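# Press the gauge pin on the magnet-marked fixture post

## Task

Find the one post of the checking fixture that has a yellow magnet on it, and drive that post's gauge pin fully in, keeping it fully in for at least one second (letting the spring return it afterwards is fine). The other three gauge pins must not be disturbed, and the magnet must stay where it is.

## Robot and tools

Robot: two UR20-type arms, left_arm and right_arm, each ending in a Robotiq 2F-85 two-finger gripper with a wrist camera (cam_left_wrist, cam_right_wrist, both 896x504). Root links sit at about (+0.060, +0.928, 0) m for left_arm and (-0.064, -0.817, 0) m for right_arm, each turned only slightly about z.

Frames: the scene frame has its origin at table-top height midway between the nominal bases, +z up, +x out over the table, and left_arm on the +y side (image left/right does not follow arm names). Reported hand positions, orientations and velocities are in each arm's own base frame. Fixed cameras and the table use the scene frame. Motion offsets run along the axes of that arm's current Hand target. On the gripper, fingers point along +z and open/close along y; end_effector_position is the point between the pads when closed, and closed fingertips reach about 19 mm past it (about 6 mm when open). A block stands out about 10 cm toward the gripper's +x.

A row is 18 numbers, each in [-1, 1], always covering both arms: left dx, dy, dz, rx, ry, rz, left gripper position, force_limit, speed, then the same nine for the right. dx..rz are an offset from the Hand target that held when the action or move began, not a pose; 1.0 equals 0.6 m or 180 degrees, and rx, ry, rz form one rotation vector. Every row in an action counts from that same start, but each new action or call starts from the updated Hand target, so sending an offset again moves further. Six zeros re-command the current Hand target. To leave a gripper unchanged, repeat the position, force_limit and speed you last sent; 0 there is a real command. Commanded orientation is clipped to within 32 degrees of the measured one each step.

execute_actions(actions, cameras): actions is a list of actions, each a table of up to 15 rows, one per 1/30 s step; a short table repeats its last row to 15 steps. Images return only when actions is empty or cameras names them (["all"], [], or names).

move(target, speed, blend, stop_force, zero, blocking, cameras): target is one 18-number row, or a list of up to 15 rows, all counted as offsets from the Hand targets at the move's start. Paths are straight lines, run together, last at least 0.5 s and at most 10 s. speed is path top speed in m/s, 0.002 to 4.2 (default 0.25), one value or one per target. blend is a corner rounding radius in m (0 means stop at each point). stop_force, in N from 6 to 120 for both arms, ends an arm's path once its wrist sensor feels that much push against the motion; zero (default true) re-zeroes before the move. blocking=false returns early and cannot be combined with stop_force. The result adds a move: line such as done, off_target, moving, held or fault, plus which limits acted (paced = pose clipped, held = steps withheld).

wait(seconds 0 to 10, cameras) lets the scene run with last commands held. stop(cameras) brakes a running move. zoom_image(camera, region [x0, y0, x1, y1] pixels, at most 504 by 504) enlarges part of the latest image of one wrist camera. zero_wrist_force(arm) zeroes that arm's force/torque reading. read_manual(section) only shows licence text. finished_scene(scene) ends the current scene, irreversibly.

Gripper: position +1 is fully open (85 mm), the pads touch near -0.8, and -1 closes until blocked. force_limit and speed (both start at +1) set grip strength and finger speed (about 20, 85, 150 mm/s at -1, 0, +1). object_status: 0 moving, 1 blocked while opening, 2 blocked while closing (a grip), 3 reached the asked position. position_measured is in counts: 3 open, about 130 at 40 mm, 230 pads touching. New force_limit or speed takes effect only with a changed position number.

Results: Hand target is the last commanded pose that the next offsets count from; the real gripper may rest short of it, and a further move re-requests it. Wrist force and torque are along the end effector's own axes; a push on a surface reads as force into the arm. Joint torques include the arm's weight. Motor temperatures warn with MOTOR HOT at 70 C; at 85 C the arm brakes for 30-60 s.

For this job: close the fingers, find the magnet post with the cameras, place fingertips straight above its pin, then descend slowly (a few cm/s) with a modest stop_force so contact ends the path, push just far enough to seat the pin, wait about a second, then lift off with a move that has no stop_force. Arms are stiff: aiming much beyond a firm surface can trigger a fault. An outside force of roughly 150 N (±25) or contact torque at a joint limit (wrist joints 98.4 N m) stops that arm for 10 s. Do not touch the other pins, the magnet, or knock anything off the table. Keep the arms apart; a hit between them can fail the task, and the clearance check may hold moves. Avoid paths passing near an arm's own base.

Each tool is called after ">>>" by a JSON object that holds its "method" and its "body".

## Session

>>> {"method": "execute_actions", "body": {"actions": []}}

Scene clock: 0.00 s.
left_arm: end_effector_position=(+0.6452, +0.5338, +0.3687) position_measured=3 object_status=3 end_effector_quat_wxyz=(+0.054, +0.895, -0.431, +0.101) | right_arm: end_effector_position=(+1.0094, -0.4085, +0.1239) position_measured=3 object_status=3 end_effector_quat_wxyz=(+0.497, -0.362, -0.574, -0.541)
Joint positions: left_arm=[0.541 -1.507 2.094 -2.179 -1.799 -1.706] | right_arm=[2.693 -2.576 -1.22 -2.623 2.507 -0.374]
Joint velocities: within noise
Joint torques (N m): no reading
Motor temperatures (°C): left_arm=[24 36 26 39 35 34] | right_arm=[29 36 36 38 34 39]
Wrist force (N): no reading
Wrist torque (N m): no reading
Wrist force, peak (N): no reading
Hand target: left_arm +0.6452, +0.5338, +0.3687; +0.054, +0.895, -0.431, +0.101 | right_arm +1.0094, -0.4085, +0.1239; +0.497, -0.362, -0.574, -0.541
Tool commands: left_gripper/position=+1.0 left_gripper/force_limit=+1.0 left_gripper/speed=+1.0 right_gripper/position=+1.0 right_gripper/force_limit=+1.0 right_gripper/speed=+1.0

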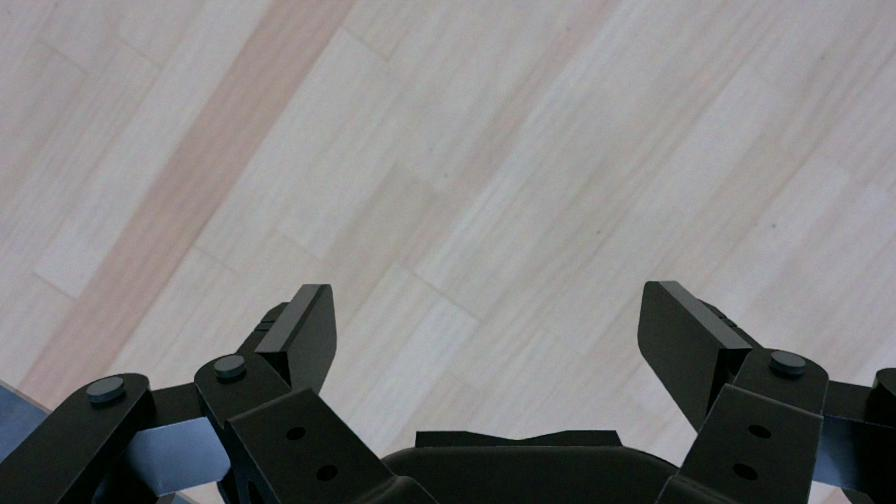

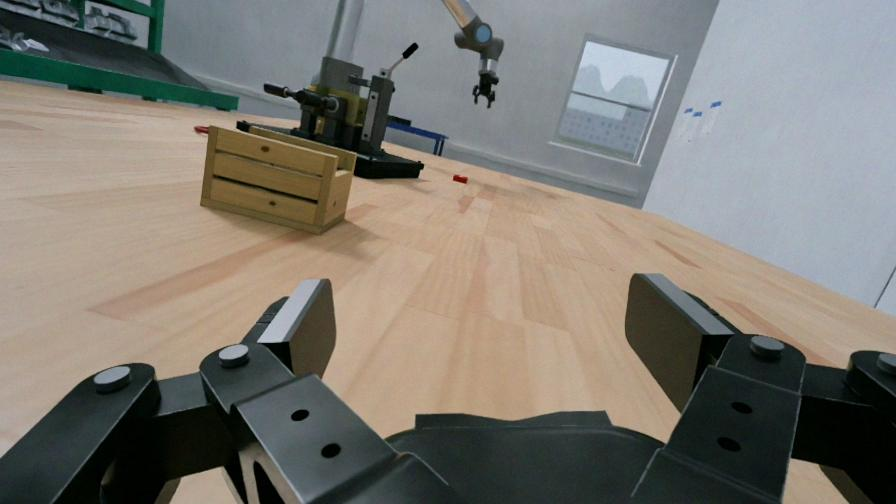

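>>> {"method": "zoom_image", "body": {"camera": "cam_right_wrist", "region": [180, 20, 500, 240]}}

Scaled by 1.575 from the camera's 896x504 image, which has a finer 1280x720 frame.

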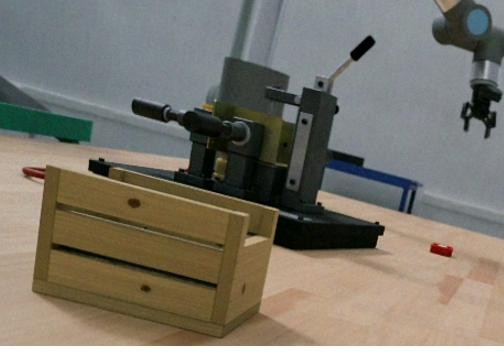

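>>> {"method": "move", "body": {"target": [0.663,0.945,0.028,-0.145,0.300,0.169,-1,1,1,0,0,0,0,0,0,1,1,1], "speed": 0.4, "cameras": ["cam_left_wrist"]}}

Scene clock: 4.27 s.
left_arm: end_effector_position=(+0.4461, -0.1250, +0.4479) position_measured=235 object_status=3 end_effector_quat_wxyz=(+0.403, +0.581, -0.581, +0.403) | right_arm: end_effector_position=(+1.0094, -0.4085, +0.1239) position_measured=3 object_status=3 end_effector_quat_wxyz=(+0.497, -0.362, -0.574, -0.541)
Joint positions: left_arm=[-0.024 -1.852 2.625 -2.406 -2.783 -1.639] | right_arm=[2.693 -2.576 -1.22 -2.623 2.507 -0.374]
Joint torques (N m): left_arm=[-16.14 13.86 -57.83 -12.34 0.25 -4.39] | right_arm=[-0.52 238 74.78 -3.52 -0.22 -0.61]
Wrist force (N): left_arm=[1.1 0.2 0.4] | right_arm=[-0.1 0.5 0.1]
Wrist torque (N m): left_arm=[0.27 0.20 0.19] | right_arm=[0.09 0.02 0.00]
Wrist force, peak (N): left_arm=[2.0 1.0 3.4] | right_arm=[0.1 0.5 0.4]
Hand target: left_arm +0.4461, -0.1251, +0.4479; +0.403, +0.581, -0.581, +0.403 | right_arm +1.0094, -0.4085, +0.1239; +0.497, -0.362, -0.574, -0.541
Off the commanded pose: left_arm 0.000 m, 0 deg | right_arm 0.000 m, 0 deg.
move: done
camera_calibration:
cam_left_wrist: T_world_to_cam=[[-0.999566, 0.0135513, -0.0261569, 0.466349], [0.0287922, 0.637232, -0.770134, 0.431063], [0.00623166, -0.770553, -0.637345, 0.31619], [0, 0, 0, 1]] pos_world=[0.451765, -0.0373656, 0.545697]
Images, in order (width x height): cam_left_wrist 896x504.

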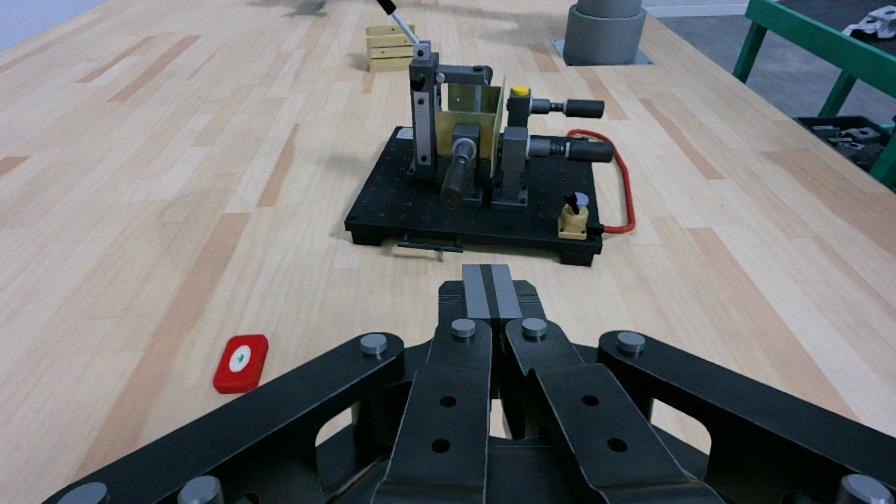

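>>> {"method": "zoom_image", "body": {"camera": "cam_left_wrist", "region": [330, 0, 650, 270]}}

>>> {"method": "zoom_image", "body": {"camera": "cam_left_wrist", "region": [390, 30, 630, 220]}}

Scaled by 1.575 from the camera's 896x504 image, which has a finer 1280x720 frame.

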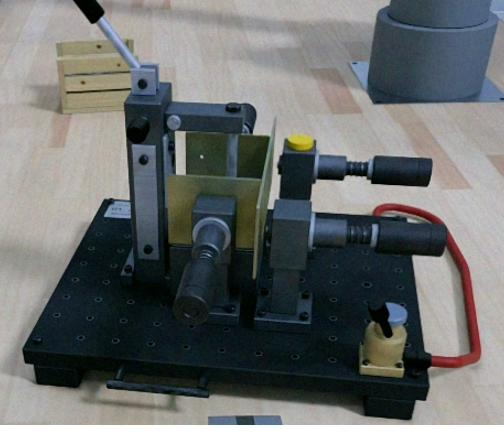

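Scaled by 2.100 from the camera's 896x504 image, which has a finer 1280x720 frame.

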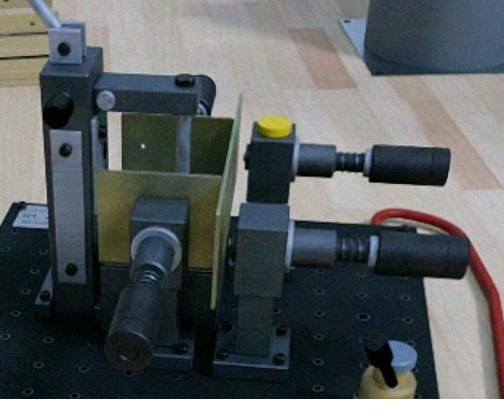

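>>> {"method": "move", "body": {"target": [0.207,0.557,0.975,-0.335,-0.277,0.482,-1,1,1,0,0,0,0,0,0,1,1,1], "speed": 0.4, "cameras": ["cam_left_wrist"]}}

Scene clock: 9.73 s.
left_arm: end_effector_position=(+0.1120, -0.7164, +0.3599) position_measured=235 object_status=3 end_effector_quat_wxyz=(-0.001, +0.094, +0.996, +0.000) | right_arm: end_effector_position=(+1.0094, -0.4085, +0.1239) position_measured=3 object_status=3 end_effector_quat_wxyz=(+0.497, -0.362, -0.574, -0.541)
Joint positions: left_arm=[-1.696 -1.655 2.233 -2.149 -1.573 -1.508] | right_arm=[2.693 -2.576 -1.22 -2.623 2.507 -0.374]
Joint torques (N m): left_arm=[-17.16 -45.98 -116.27 -5.74 4.37 3.09] | right_arm=[-2.61 242.03 73.67 -3.73 -0.66 -0.64]
Wrist force (N): left_arm=[0.5 -0.8 -0.7] | right_arm=[-0.1 0.4 0.3]
Wrist torque (N m): left_arm=[-0.22 -0.15 -0.03] | right_arm=[0.07 0.02 0.00]
Wrist force, peak (N): left_arm=[1.4 -4.2 0.0] | right_arm=[0.3 0.7 0.3]
Hand target: left_arm +0.1119, -0.7166, +0.3599; -0.001, +0.094, +0.996, +0.000 | right_arm +1.0094, -0.4085, +0.1239; +0.497, -0.362, -0.574, -0.541
Off the commanded pose: left_arm 0.000 m, 0 deg | right_arm 0.000 m, 0 deg.
move: done
camera_calibration:
cam_left_wrist: T_world_to_cam=[[0.216186, 0.976346, 0.00337537, 0.681034], [0.922901, -0.205478, 0.325626, -0.348431], [0.318618, -0.0672809, -0.945493, 0.386275], [0, 0, 0, 1]] pos_world=[0.0512628, -0.710531, 0.47638]
Images, in order (width x height): cam_left_wrist 896x504.

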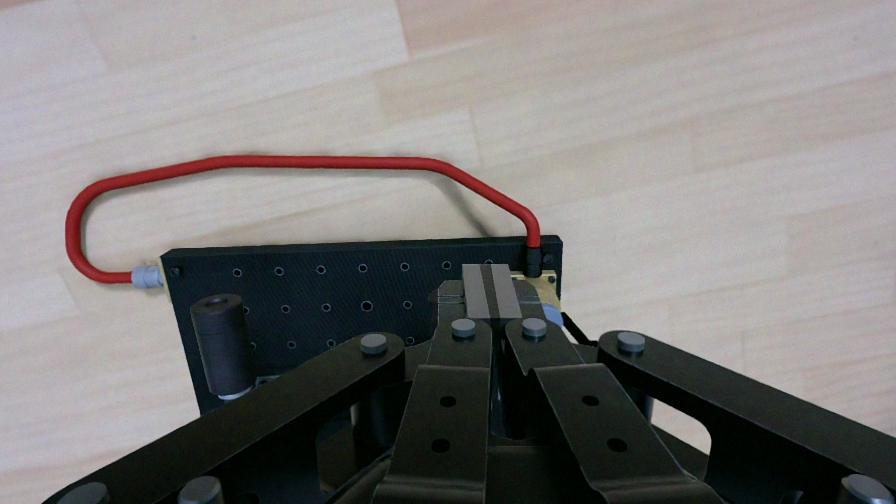

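>>> {"method": "move", "body": {"target": [-0.068,-0.273,0.15,0,0,0,-1,1,1,0,0,0,0,0,0,1,1,1], "cameras": ["cam_left_wrist"]}}

Scene clock: 12.27 s.
left_arm: end_effector_position=(+0.1213, -0.8849, +0.2698) position_measured=235 object_status=3 end_effector_quat_wxyz=(-0.001, +0.094, +0.996, +0.000) | right_arm: end_effector_position=(+1.0094, -0.4085, +0.1239) position_measured=3 object_status=3 end_effector_quat_wxyz=(+0.497, -0.362, -0.574, -0.541)
Joint positions: left_arm=[-1.661 -1.384 2.097 -2.283 -1.572 -1.473] | right_arm=[2.693 -2.576 -1.22 -2.623 2.507 -0.374]
Joint torques (N m): left_arm=[19.17 -94.23 -107.35 -13.98 -1.51 2.54] | right_arm=[-2.72 240.15 72.52 -3.64 -0.42 -0.63]
Wrist force (N): left_arm=[0.2 -0.4 -0.4] | right_arm=[-0.1 0.2 0.3]
Wrist torque (N m): left_arm=[-0.15 -0.13 -0.08] | right_arm=[0.03 0.01 0.00]
Wrist force, peak (N): left_arm=[-0.5 -3.0 1.4] | right_arm=[-0.1 0.5 0.4]
Hand target: left_arm +0.1213, -0.8851, +0.2697; -0.001, +0.094, +0.996, +0.000 | right_arm +1.0094, -0.4085, +0.1239; +0.497, -0.362, -0.574, -0.541
Off the commanded pose: left_arm 0.000 m, 0 deg | right_arm 0.000 m, 0 deg.
move: done
camera_calibration:
cam_left_wrist: T_world_to_cam=[[0.216472, 0.976282, 0.00354975, 0.843724], [0.92273, -0.205783, 0.325918, -0.362544], [0.318918, -0.0672766, -0.945391, 0.28667], [0, 0, 0, 1]] pos_world=[0.0604633, -0.879032, 0.38618]
Images, in order (width x height): cam_left_wrist 896x504.

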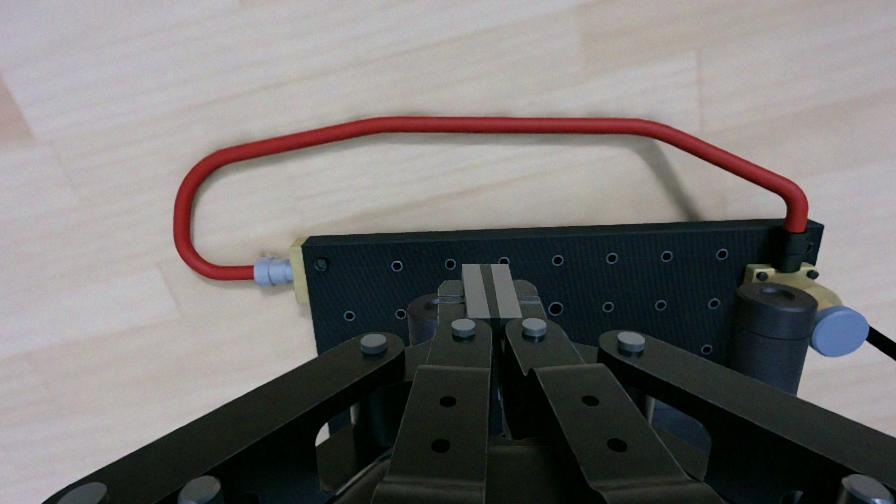

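>>> {"method": "move", "body": {"target": [0,-0.008,0.133,0,0,0,-1,1,1,0,0,0,0,0,0,1,1,1], "cameras": ["cam_left_wrist"], "stop_force": 12}}

>>> {"method": "zoom_image", "body": {"camera": "cam_left_wrist", "region": [330, 180, 830, 460]}}

Scene clock: 14.50 s.
left_arm: end_effector_position=(+0.1202, -0.8897, +0.1899) position_measured=235 object_status=3 end_effector_quat_wxyz=(-0.001, +0.094, +0.996, +0.000) | right_arm: end_effector_position=(+1.0094, -0.4085, +0.1239) position_measured=3 object_status=3 end_effector_quat_wxyz=(+0.497, -0.362, -0.574, -0.541)
Joint positions: left_arm=[-1.662 -1.303 2.14 -2.407 -1.573 -1.474] | right_arm=[2.693 -2.576 -1.22 -2.623 2.507 -0.374]
Joint torques (N m): left_arm=[-16.95 -102.92 -56.84 -13.61 -3.64 -3.66] | right_arm=[0.7 239.18 71.64 -3.38 -0.78 -0.13]
Wrist force (N): left_arm=[-0.1 -0.3 -0.3] | right_arm=[0.2 0.3 0.1]
Wrist torque (N m): left_arm=[-0.15 -0.10 0.21] | right_arm=[0.05 -0.03 0.00]
Wrist force, peak (N): left_arm=[-0.1 -0.4 -3.2] | right_arm=[0.2 0.7 0.1]
Hand target: left_arm +0.1202, -0.8897, +0.1899; -0.001, +0.094, +0.996, +0.000 | right_arm +1.0094, -0.4085, +0.1239; +0.497, -0.362, -0.574, -0.541
Off the commanded pose: left_arm 0.000 m, 0 deg | right_arm 0.000 m, 0 deg.
move: done
camera_calibration:
cam_left_wrist: T_world_to_cam=[[0.216428, 0.976292, 0.00361415, 0.848901], [0.922781, -0.205772, 0.32578, -0.33652], [0.3188, -0.067173, -0.945439, 0.211243], [0, 0, 0, 1]] pos_world=[0.0594634, -0.883832, 0.306281]
Images, in order (width x height): cam_left_wrist 896x504.

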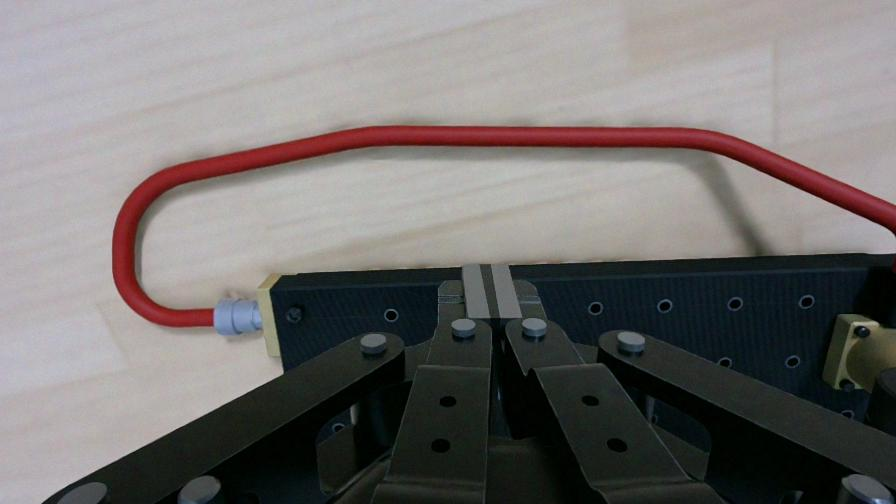

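Scaled by 1.008 from the camera's 896x504 image, which has a finer 1280x720 frame.

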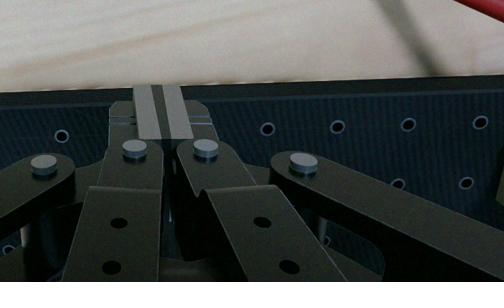

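>>> {"method": "move", "body": {"target": [-0.1,0,0,0,0,0,-1,1,1,0,0,0,0,0,0,1,1,1], "speed": 0.02, "stop_force": 8}}

Scene clock: 17.90 s.
left_arm: end_effector_position=(+0.1595, -0.8971, +0.1898) position_measured=235 object_status=3 end_effector_quat_wxyz=(-0.001, +0.094, +0.996, +0.000) | right_arm: end_effector_position=(+1.0094, -0.4085, +0.1239) position_measured=3 object_status=3 end_effector_quat_wxyz=(+0.497, -0.362, -0.574, -0.541)
Joint positions: left_arm=[-1.617 -1.291 2.121 -2.401 -1.572 -1.429] | right_arm=[2.693 -2.576 -1.22 -2.623 2.507 -0.374]
Joint torques (N m): left_arm=[-12.82 -160.45 -51.07 -12.73 4.64 -4.37] | right_arm=[0.39 247.22 73.17 -3.6 -0.16 -0.32]
Wrist force (N): left_arm=[6.5 -2.3 0.2] | right_arm=[0.2 0.3 0.1]
Wrist torque (N m): left_arm=[-0.13 -0.02 0.30] | right_arm=[0.05 -0.04 0.00]
Wrist force, peak (N): left_arm=[8.4 2.1 -0.7] | right_arm=[0.5 0.5 0.2]
Hand target: left_arm +0.1595, -0.8971, +0.1898; -0.001, +0.094, +0.996, +0.000 (not the last commanded pose) | right_arm +1.0094, -0.4085, +0.1239; +0.497, -0.362, -0.574, -0.541
Off the commanded pose: left_arm 0.020 m, 0 deg | right_arm 0.000 m, 0 deg.
move: contact (left_arm)

>>> {"method": "move", "body": {"target": [-0.1,0,0,0,0,0,-1,1,1,0,0,0,0,0,0,1,1,1], "speed": 0.02, "stop_force": 12, "cameras": ["cam_left_wrist"]}}

Scene clock: 20.57 s.
left_arm: end_effector_position=(+0.1758, -0.9002, +0.1898) position_measured=235 object_status=3 end_effector_quat_wxyz=(-0.001, +0.094, +0.996, +0.000) | right_arm: end_effector_position=(+1.0094, -0.4085, +0.1239) position_measured=3 object_status=3 end_effector_quat_wxyz=(+0.497, -0.362, -0.574, -0.541)
Joint positions: left_arm=[-1.598 -1.285 2.113 -2.398 -1.572 -1.41] | right_arm=[2.693 -2.576 -1.22 -2.623 2.507 -0.374]
Joint torques (N m): left_arm=[-9.03 -163.83 -58.27 -12.59 7.56 -4.15] | right_arm=[-0.54 244.66 73.61 -3.76 -0.82 -0.59]
Wrist force (N): left_arm=[20.6 0.2 2.6] | right_arm=[0.0 0.1 0.1]
Wrist torque (N m): left_arm=[-0.08 0.15 0.32] | right_arm=[0.02 0.00 -0.01]
Wrist force, peak (N): left_arm=[76.4 11.2 -14.8] | right_arm=[0.2 0.5 0.7]
Hand target: left_arm +0.1758, -0.9002, +0.1898; -0.001, +0.094, +0.996, +0.000 (not the last commanded pose) | right_arm +1.0094, -0.4085, +0.1239; +0.497, -0.362, -0.574, -0.541
Off the commanded pose: left_arm 0.043 m, 0 deg | right_arm 0.000 m, 0 deg.
move: contact (left_arm)
camera_calibration:
cam_left_wrist: T_world_to_cam=[[0.21644, 0.976289, 0.00364163, 0.847129], [0.922737, -0.205783, 0.325899, -0.389903], [0.318921, -0.0671771, -0.945398, 0.19272], [0, 0, 0, 1]] pos_world=[0.114963, -0.894332, 0.306181]
Images, in order (width x height): cam_left_wrist 896x504.

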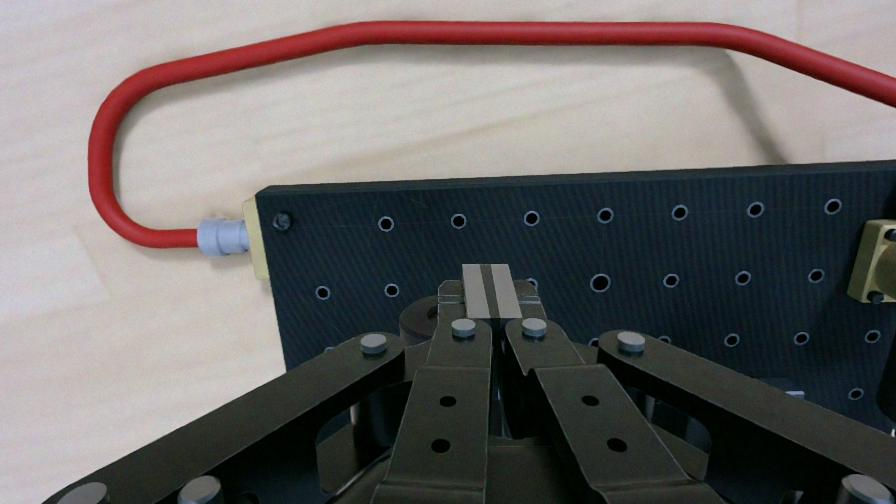

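>>> {"method": "move", "body": {"target": [[0.06,0,0,0,0,0,-1,1,1,0,0,0,0,0,0,1,1,1],[0.06,-0.021,0,0,0,0,-1,1,1,0,0,0,0,0,0,1,1,1]], "speed": 0.1, "cameras": ["cam_left_wrist"]}}

>>> {"method": "zero_wrist_force", "body": {"arm": "left_arm"}}

>>> {"method": "move", "body": {"target": [-0.045,0,0,0,0,0,-1,1,1,0,0,0,0,0,0,1,1,1], "speed": 0.03, "stop_force": 40, "cameras": ["cam_left_wrist"]}}

Scene clock: 22.27 s.
left_arm: end_effector_position=(+0.1381, -0.9057, +0.1899) position_measured=235 object_status=3 end_effector_quat_wxyz=(-0.001, +0.094, +0.996, +0.000) | right_arm: end_effector_position=(+1.0094, -0.4085, +0.1239) position_measured=3 object_status=3 end_effector_quat_wxyz=(+0.497, -0.362, -0.574, -0.541)
Joint positions: left_arm=[-1.64 -1.286 2.114 -2.398 -1.573 -1.452] | right_arm=[2.693 -2.576 -1.22 -2.623 2.507 -0.374]
Joint torques (N m): left_arm=[-17.68 -105.17 -110.08 -6.68 -3.56 -3.98] | right_arm=[-1.63 241.11 73.86 -3.39 -1.54 -0.61]
Wrist force (N): left_arm=[-2.5 3.8 -0.2] | right_arm=[-0.2 0.4 0.2]
Wrist torque (N m): left_arm=[0.61 0.35 0.29] | right_arm=[0.06 0.04 -0.01]
Wrist force, peak (N): left_arm=[20.6 0.0 2.5] | right_arm=[0.2 0.4 0.4]
Hand target: left_arm +0.1380, -0.9059, +0.1898; -0.001, +0.094, +0.996, +0.000 | right_arm +1.0094, -0.4085, +0.1239; +0.497, -0.362, -0.574, -0.541
Off the commanded pose: left_arm 0.000 m, 0 deg | right_arm 0.000 m, 0 deg.
move: done
camera_calibration:
cam_left_wrist: T_world_to_cam=[[0.216537, 0.976268, 0.00365412, 0.860627], [0.922756, -0.205887, 0.32578, -0.35634], [0.3188, -0.0671715, -0.945439, 0.204495], [0, 0, 0, 1]] pos_world=[0.0772638, -0.899832, 0.306281]
Images, in order (width x height): cam_left_wrist 896x504.

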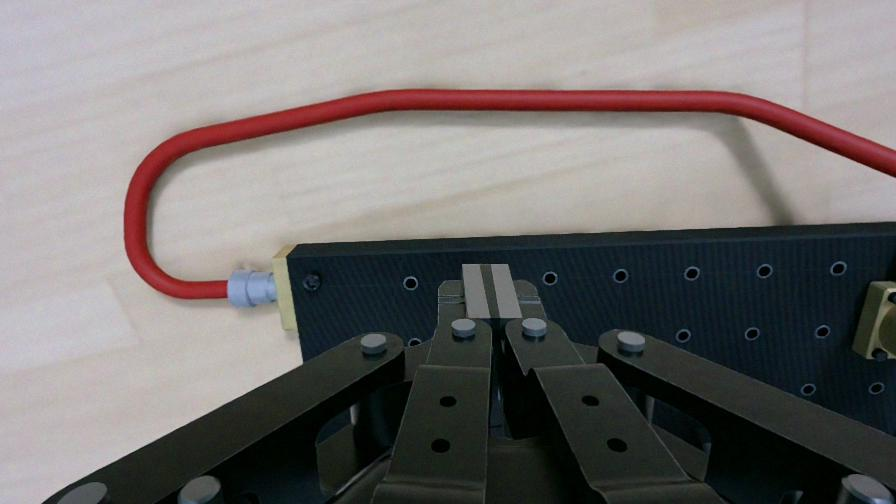

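Wrist force sensor zeroed.

Scene clock: 24.13 s.
left_arm: end_effector_position=(+0.1646, -0.9109, +0.1898) position_measured=235 object_status=3 end_effector_quat_wxyz=(-0.001, +0.094, +0.996, +0.000) | right_arm: end_effector_position=(+1.0094, -0.4085, +0.1239) position_measured=3 object_status=3 end_effector_quat_wxyz=(+0.497, -0.362, -0.574, -0.541)
Joint positions: left_arm=[-1.61 -1.277 2.101 -2.394 -1.573 -1.422] | right_arm=[2.693 -2.576 -1.22 -2.623 2.507 -0.374]
Joint torques (N m): left_arm=[25.82 -116.46 -101.98 -7.82 6.84 1.9] | right_arm=[-1.3 242.52 72.49 -3.69 -1.19 -0.75]
Wrist force (N, zeroed by zero_wrist_force on left_arm): left_arm=[10.8 2.8 0.3] | right_arm=[0.0 0.0 0.1]
Wrist torque (N m, zeroed by zero_wrist_force on left_arm): left_arm=[0.02 0.06 -0.42] | right_arm=[0.00 0.00 0.00]
Wrist force, peak (N, zeroed by zero_wrist_force on left_arm): left_arm=[11.1 2.7 0.1] | right_arm=[0.1 0.3 0.8]
Hand target: left_arm +0.1646, -0.9109, +0.1898; -0.001, +0.094, +0.996, +0.000 | right_arm +1.0094, -0.4085, +0.1239; +0.497, -0.362, -0.574, -0.541
Off the commanded pose: left_arm 0.000 m, 0 deg | right_arm 0.000 m, 0 deg.
move: done
camera_calibration:
cam_left_wrist: T_world_to_cam=[[0.216518, 0.976272, 0.00364727, 0.859974], [0.92276, -0.205868, 0.32578, -0.381813], [0.3188, -0.0671717, -0.945439, 0.195603], [0, 0, 0, 1]] pos_world=[0.103764, -0.905032, 0.306181]
Images, in order (width x height): cam_left_wrist 896x504.

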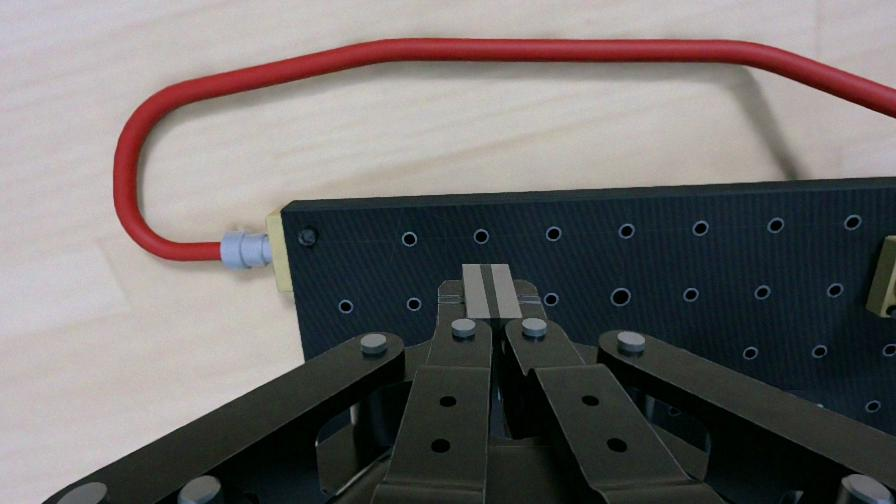

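>>> {"method": "move", "body": {"target": [-0.05,0,0,0,0,0,-1,1,1,0,0,0,0,0,0,1,1,1], "speed": 0.02, "stop_force": 40, "zero": false}}

>>> {"method": "wait", "body": {"seconds": 1.3, "cameras": ["cam_left_wrist"]}}

Scene clock: 26.10 s.
left_arm: end_effector_position=(+0.1738, -0.9127, +0.1898) position_measured=235 object_status=3 end_effector_quat_wxyz=(-0.001, +0.094, +0.996, +0.000) | right_arm: end_effector_position=(+1.0094, -0.4085, +0.1239) position_measured=3 object_status=3 end_effector_quat_wxyz=(+0.497, -0.362, -0.574, -0.541)
Joint positions: left_arm=[-1.6 -1.274 2.096 -2.392 -1.572 -1.412] | right_arm=[2.693 -2.576 -1.22 -2.623 2.507 -0.374]
Joint torques (N m): left_arm=[10.51 -164.26 -59.29 -13.53 15.31 -4.22] | right_arm=[1.69 245.59 72.8 -3.92 -1.42 -1.15]
Wrist force (N, zeroed by zero_wrist_force on left_arm): left_arm=[41.2 0.3 1.3] | right_arm=[-0.1 0.1 0.4]
Wrist torque (N m, zeroed by zero_wrist_force on left_arm): left_arm=[0.11 0.32 -0.21] | right_arm=[0.02 0.01 0.00]
Wrist force, peak (N, zeroed by zero_wrist_force on left_arm): left_arm=[94.2 14.1 -18.4] | right_arm=[0.2 0.5 0.5]
Hand target: left_arm +0.1738, -0.9127, +0.1898; -0.001, +0.094, +0.996, +0.000 (not the last commanded pose) | right_arm +1.0094, -0.4085, +0.1239; +0.497, -0.362, -0.574, -0.541
Off the commanded pose: left_arm 0.021 m, 0 deg | right_arm 0.000 m, 0 deg.
move: contact (left_arm)

Scene clock: 27.40 s.
left_arm: end_effector_position=(+0.1738, -0.9127, +0.1898) position_measured=235 object_status=3 end_effector_quat_wxyz=(-0.001, +0.094, +0.996, +0.000) | right_arm: end_effector_position=(+1.0094, -0.4085, +0.1239) position_measured=3 object_status=3 end_effector_quat_wxyz=(+0.497, -0.362, -0.574, -0.541)
Joint positions: left_arm=[-1.6 -1.274 2.096 -2.392 -1.572 -1.412] | right_arm=[2.693 -2.576 -1.22 -2.623 2.507 -0.374]
Joint torques (N m): left_arm=[11.2 -159.99 -62.69 -9.31 9.23 -4.23] | right_arm=[2.61 239.83 73.3 -4.31 -1.24 0.11]
Wrist force (N, zeroed by zero_wrist_force on left_arm): left_arm=[40.4 -0.5 2.7] | right_arm=[0.0 0.2 0.0]
Wrist torque (N m, zeroed by zero_wrist_force on left_arm): left_arm=[0.10 0.29 -0.20] | right_arm=[0.03 0.00 0.00]
Wrist force, peak (N, zeroed by zero_wrist_force on left_arm): left_arm=[41.4 0.2 1.2] | right_arm=[-0.1 0.5 0.4]
Hand target: left_arm +0.1738, -0.9127, +0.1898; -0.001, +0.094, +0.996, +0.000 (not the last commanded pose) | right_arm +1.0094, -0.4085, +0.1239; +0.497, -0.362, -0.574, -0.541
Tool commands: left_gripper/position=-1.0 left_gripper/force_limit=+1.0 left_gripper/speed=+1.0 right_gripper/position=+1.0 right_gripper/force_limit=+1.0 right_gripper/speed=+1.0
Off the commanded pose: left_arm 0.021 m, 0 deg | right_arm 0.000 m, 0 deg.
wait: 1.30 s; at rest by 0.17 s
camera_calibration:
cam_left_wrist: T_world_to_cam=[[0.216537, 0.976268, 0.00365412, 0.859633], [0.922756, -0.205887, 0.32578, -0.39067], [0.3188, -0.0671715, -0.945439, 0.192556], [0, 0, 0, 1]] pos_world=[0.112964, -0.906732, 0.306181]
Images, in order (width x height): cam_left_wrist 896x504.

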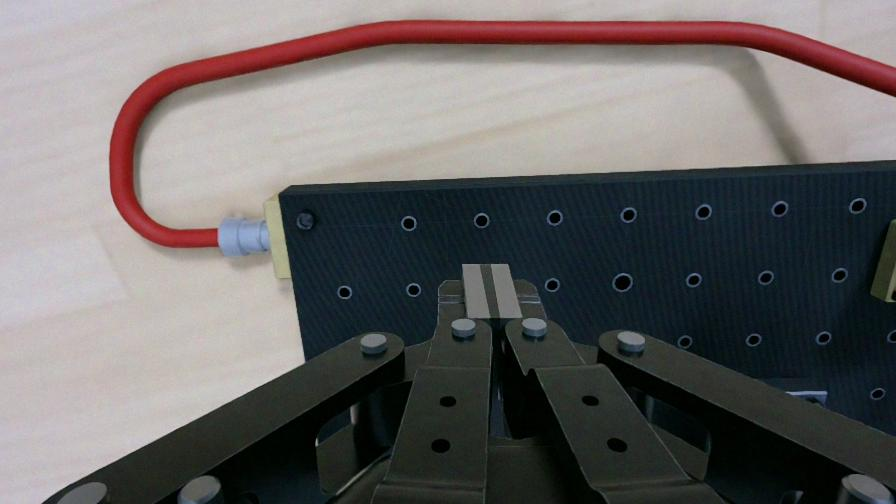

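>>> {"method": "finished_scene", "body": {"scene": 1}}

The scene is finished: the task was done.


## Next scene

The same job, from a new start.

>>> {"method": "execute_actions", "body": {"actions": []}}

Scene clock: 0.00 s.
left_arm: end_effector_position=(+1.6020, +0.5513, +0.3701) position_measured=3 object_status=3 end_effector_quat_wxyz=(-0.049, +0.940, +0.190, +0.279) | right_arm: end_effector_position=(+0.4481, +0.4679, +0.3319) position_measured=3 object_status=3 end_effector_quat_wxyz=(-0.272, +0.502, +0.649, +0.503)
Joint positions: left_arm=[0.193 -0.686 0.985 -2.439 -1.472 -3.319] | right_arm=[4.007 -1.969 -2.772 1.193 2.076 2.519]
Joint velocities: within noise
Joint torques (N m): no reading
Motor temperatures (°C): left_arm=[24 35 26 38 34 34] | right_arm=[28 35 36 37 34 38]
Wrist force (N): no reading
Wrist torque (N m): no reading
Wrist force, peak (N): no reading
Hand target: left_arm +1.6020, +0.5513, +0.3701; -0.049, +0.940, +0.190, +0.279 | right_arm +0.4481, +0.4679, +0.3319; -0.272, +0.502, +0.649, +0.503
Tool commands: left_gripper/position=+1.0 left_gripper/force_limit=+1.0 left_gripper/speed=+1.0 right_gripper/position=+1.0 right_gripper/force_limit=+1.0 right_gripper/speed=+1.0
camera_calibration:
cam_left_wrist: T_world_to_cam=[[0.359759, -0.933045, -0.000644322, -0.0546982], [-0.905937, -0.349141, -0.239538, 1.75183], [0.223274, 0.0867594, -0.970887, 0.0836019], [0, 0, 0, 1]] pos_world=[1.58806, 0.553346, 0.500761]
cam_right_wrist: T_world_to_cam=[[0.936397, -0.0141338, 0.350658, -0.517198], [0.256442, -0.654562, -0.711187, 0.443258], [0.239579, 0.755877, -0.609305, -0.132345], [0, 0, 0, 1]] pos_world=[0.40234, 0.382866, 0.41596]

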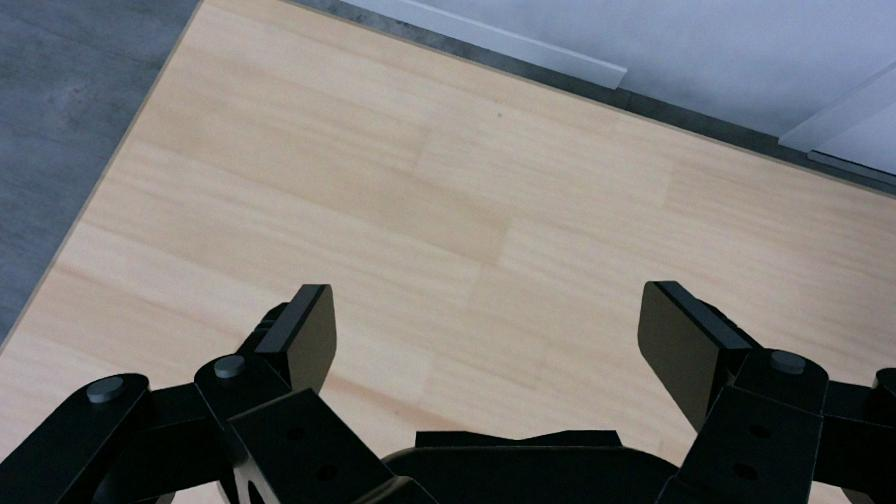

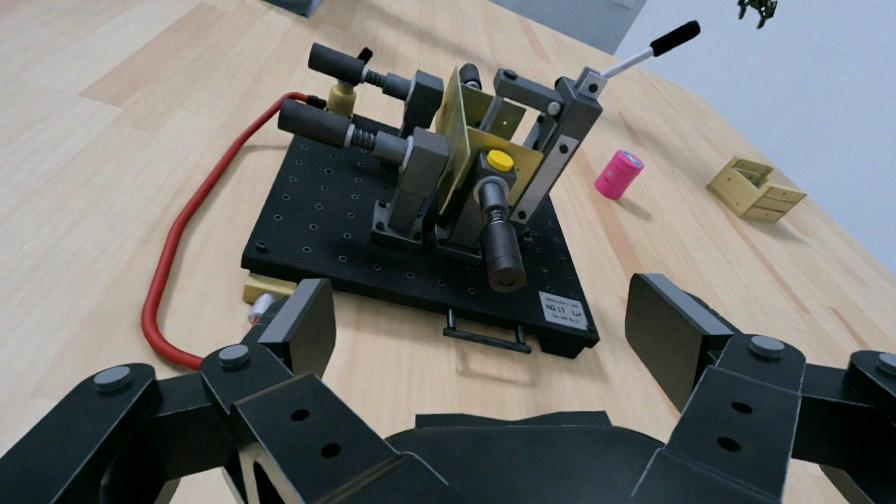

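>>> {"method": "zoom_image", "body": {"camera": "cam_right_wrist", "region": [400, 130, 610, 310]}}

Scaled by 2.400 from the camera's 896x504 image, which has a finer 1280x720 frame.

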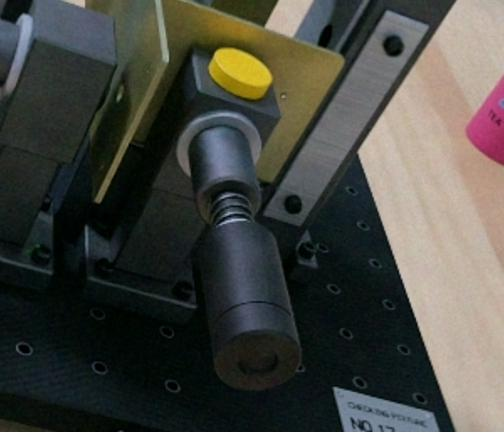

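>>> {"method": "move", "body": {"target": [0,0,0,0,0,0,1,1,1,-0.190,0.0717,0.379,0.118,-0.370,0.060,-1,1,1], "speed": 0.4, "cameras": ["cam_right_wrist"]}}

Scene clock: 5.17 s.
left_arm: end_effector_position=(+1.6020, +0.5513, +0.3701) position_measured=3 object_status=3 end_effector_quat_wxyz=(-0.049, +0.940, +0.190, +0.279) | right_arm: end_effector_position=(+0.5621, +0.6348, +0.1716) position_measured=234 object_status=3 end_effector_quat_wxyz=(+0.000, +0.694, +0.720, -0.001)
Joint positions: left_arm=[0.193 -0.686 0.985 -2.439 -1.472 -3.319] | right_arm=[4.227 -1.811 -2.219 -0.684 1.571 2.618]
Joint torques (N m): left_arm=[0.01 -277.47 -103.06 -11.3 0.14 -1.17] | right_arm=[17.88 89.37 89.76 4.31 -5.04 5.55]
Wrist force (N): left_arm=[0.3 -0.1 0.0] | right_arm=[-1.3 2.3 0.5]
Wrist torque (N m): left_arm=[-0.02 -0.05 0.00] | right_arm=[1.34 0.46 -0.81]
Wrist force, peak (N): left_arm=[0.6 -0.5 -0.3] | right_arm=[1.1 3.4 2.2]
Hand target: left_arm +1.6020, +0.5513, +0.3701; -0.049, +0.940, +0.190, +0.279 | right_arm +0.5621, +0.6348, +0.1716; +0.000, +0.694, +0.720, -0.001
Off the commanded pose: left_arm 0.000 m, 0 deg | right_arm 0.000 m, 0 deg.
move: done
camera_calibration:
cam_right_wrist: T_world_to_cam=[[0.999936, 0.00784748, -0.00815384, -0.553348], [0.0100508, -0.946963, 0.321186, 0.55622], [-0.00520089, -0.321247, -0.946981, 0.495801], [0, 0, 0, 1]] pos_world=[0.550301, 0.690337, 0.286353]
Images, in order (width x height): cam_right_wrist 896x504.

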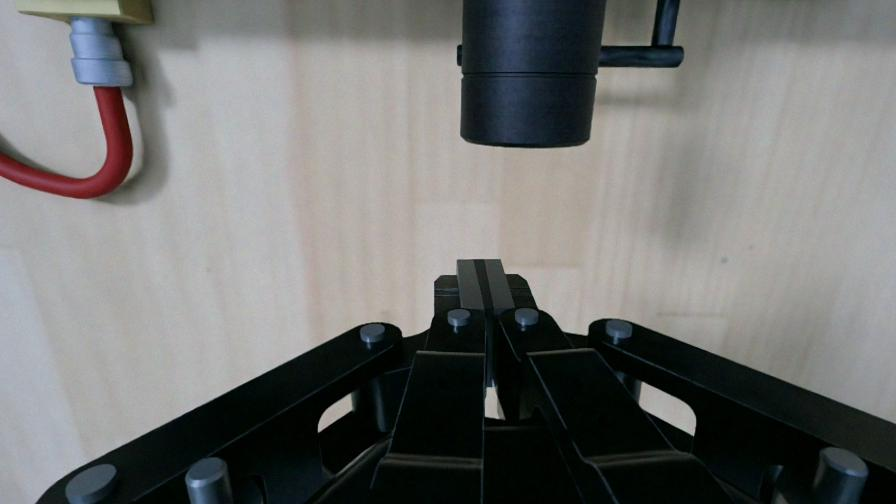

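>>> {"method": "move", "body": {"target": [[0,0,0,0,0,0,1,1,1,0.042,0.0125,0,0,0,0,-1,1,1],[0,0,0,0,0,0,1,1,1,0.12,0.0125,0,0,0,0,-1,1,1]], "speed": [0.08,0.012], "stop_force": 40}}

>>> {"method": "wait", "body": {"seconds": 1.2, "cameras": ["cam_right_wrist"]}}

Scene clock: 11.60 s.
left_arm: end_effector_position=(+1.6020, +0.5513, +0.3701) position_measured=3 object_status=3 end_effector_quat_wxyz=(-0.049, +0.940, +0.190, +0.279) | right_arm: end_effector_position=(+0.5675, +0.6906, +0.1715) position_measured=234 object_status=3 end_effector_quat_wxyz=(+0.000, +0.694, +0.720, -0.001)
Joint positions: left_arm=[0.193 -0.686 0.985 -2.439 -1.472 -3.319] | right_arm=[4.251 -1.854 -2.155 -0.705 1.571 2.643]
Joint torques (N m): left_arm=[3.23 -267.84 -104 -11.5 1.47 -1.97] | right_arm=[1.78 156.64 89.79 24.33 10.76 -7.68]
Wrist force (N): left_arm=[0.3 -0.5 -0.2] | right_arm=[-32.9 3.4 8.8]
Wrist torque (N m): left_arm=[-0.09 -0.06 0.00] | right_arm=[1.34 0.57 -0.58]
Wrist force, peak (N): left_arm=[0.6 -0.3 -0.3] | right_arm=[-66.2 4.0 -12.3]
Hand target: left_arm +1.6020, +0.5513, +0.3701; -0.049, +0.940, +0.190, +0.279 | right_arm +0.5675, +0.6906, +0.1715; +0.000, +0.694, +0.720, -0.001 (not the last commanded pose)
Off the commanded pose: left_arm 0.000 m, 0 deg | right_arm 0.016 m, 0 deg.
move: contact (right_arm); path passed 1 of 2 targets

Scene clock: 12.80 s.
left_arm: end_effector_position=(+1.6020, +0.5513, +0.3701) position_measured=3 object_status=3 end_effector_quat_wxyz=(-0.049, +0.940, +0.190, +0.279) | right_arm: end_effector_position=(+0.5675, +0.6906, +0.1715) position_measured=234 object_status=3 end_effector_quat_wxyz=(+0.000, +0.694, +0.720, -0.001)
Joint positions: left_arm=[0.193 -0.686 0.985 -2.439 -1.472 -3.319] | right_arm=[4.251 -1.854 -2.155 -0.705 1.571 2.643]
Joint torques (N m): left_arm=[1.78 -272.94 -104.96 -11.64 1.49 -1.07] | right_arm=[2.06 151.16 89.06 20.93 9.04 -7.06]
Wrist force (N): left_arm=[0.0 -0.2 -0.3] | right_arm=[-32.0 2.6 8.7]
Wrist torque (N m): left_arm=[-0.04 0.00 0.00] | right_arm=[1.36 0.57 -0.60]
Wrist force, peak (N): left_arm=[0.5 -0.2 0.1] | right_arm=[-32.7 3.4 8.7]
Hand target: left_arm +1.6020, +0.5513, +0.3701; -0.049, +0.940, +0.190, +0.279 | right_arm +0.5675, +0.6906, +0.1715; +0.000, +0.694, +0.720, -0.001 (not the last commanded pose)
Tool commands: left_gripper/position=+1.0 left_gripper/force_limit=+1.0 left_gripper/speed=+1.0 right_gripper/position=-1.0 right_gripper/force_limit=+1.0 right_gripper/speed=+1.0
Off the commanded pose: left_arm 0.000 m, 0 deg | right_arm 0.016 m, 0 deg.
wait: 1.20 s; at rest by 0.17 s
camera_calibration:
cam_right_wrist: T_world_to_cam=[[0.999935, 0.00781121, -0.00825058, -0.559132], [0.0100492, -0.946862, 0.321484, 0.608878], [-0.00530098, -0.321547, -0.946879, 0.513911], [0, 0, 0, 1]] pos_world=[0.555701, 0.746137, 0.286254]
Images, in order (width x height): cam_right_wrist 896x504.

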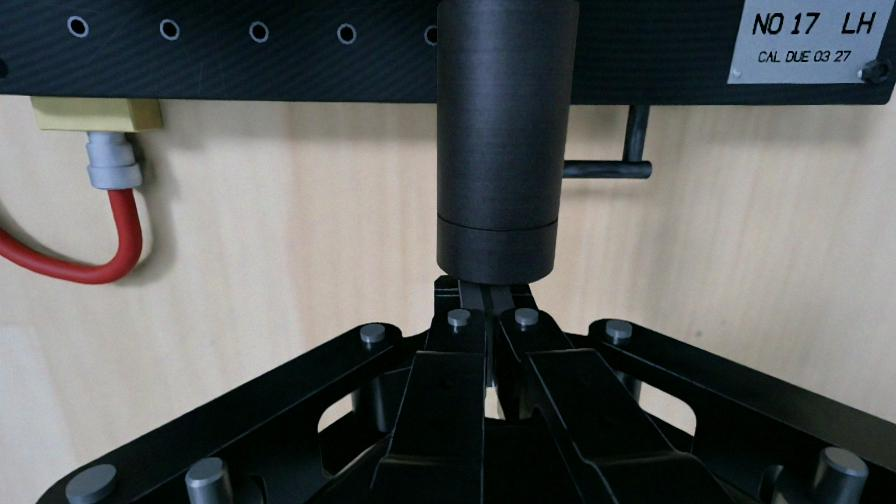

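>>> {"method": "finished_scene", "body": {"scene": 2}}

The scene is finished: the task was done.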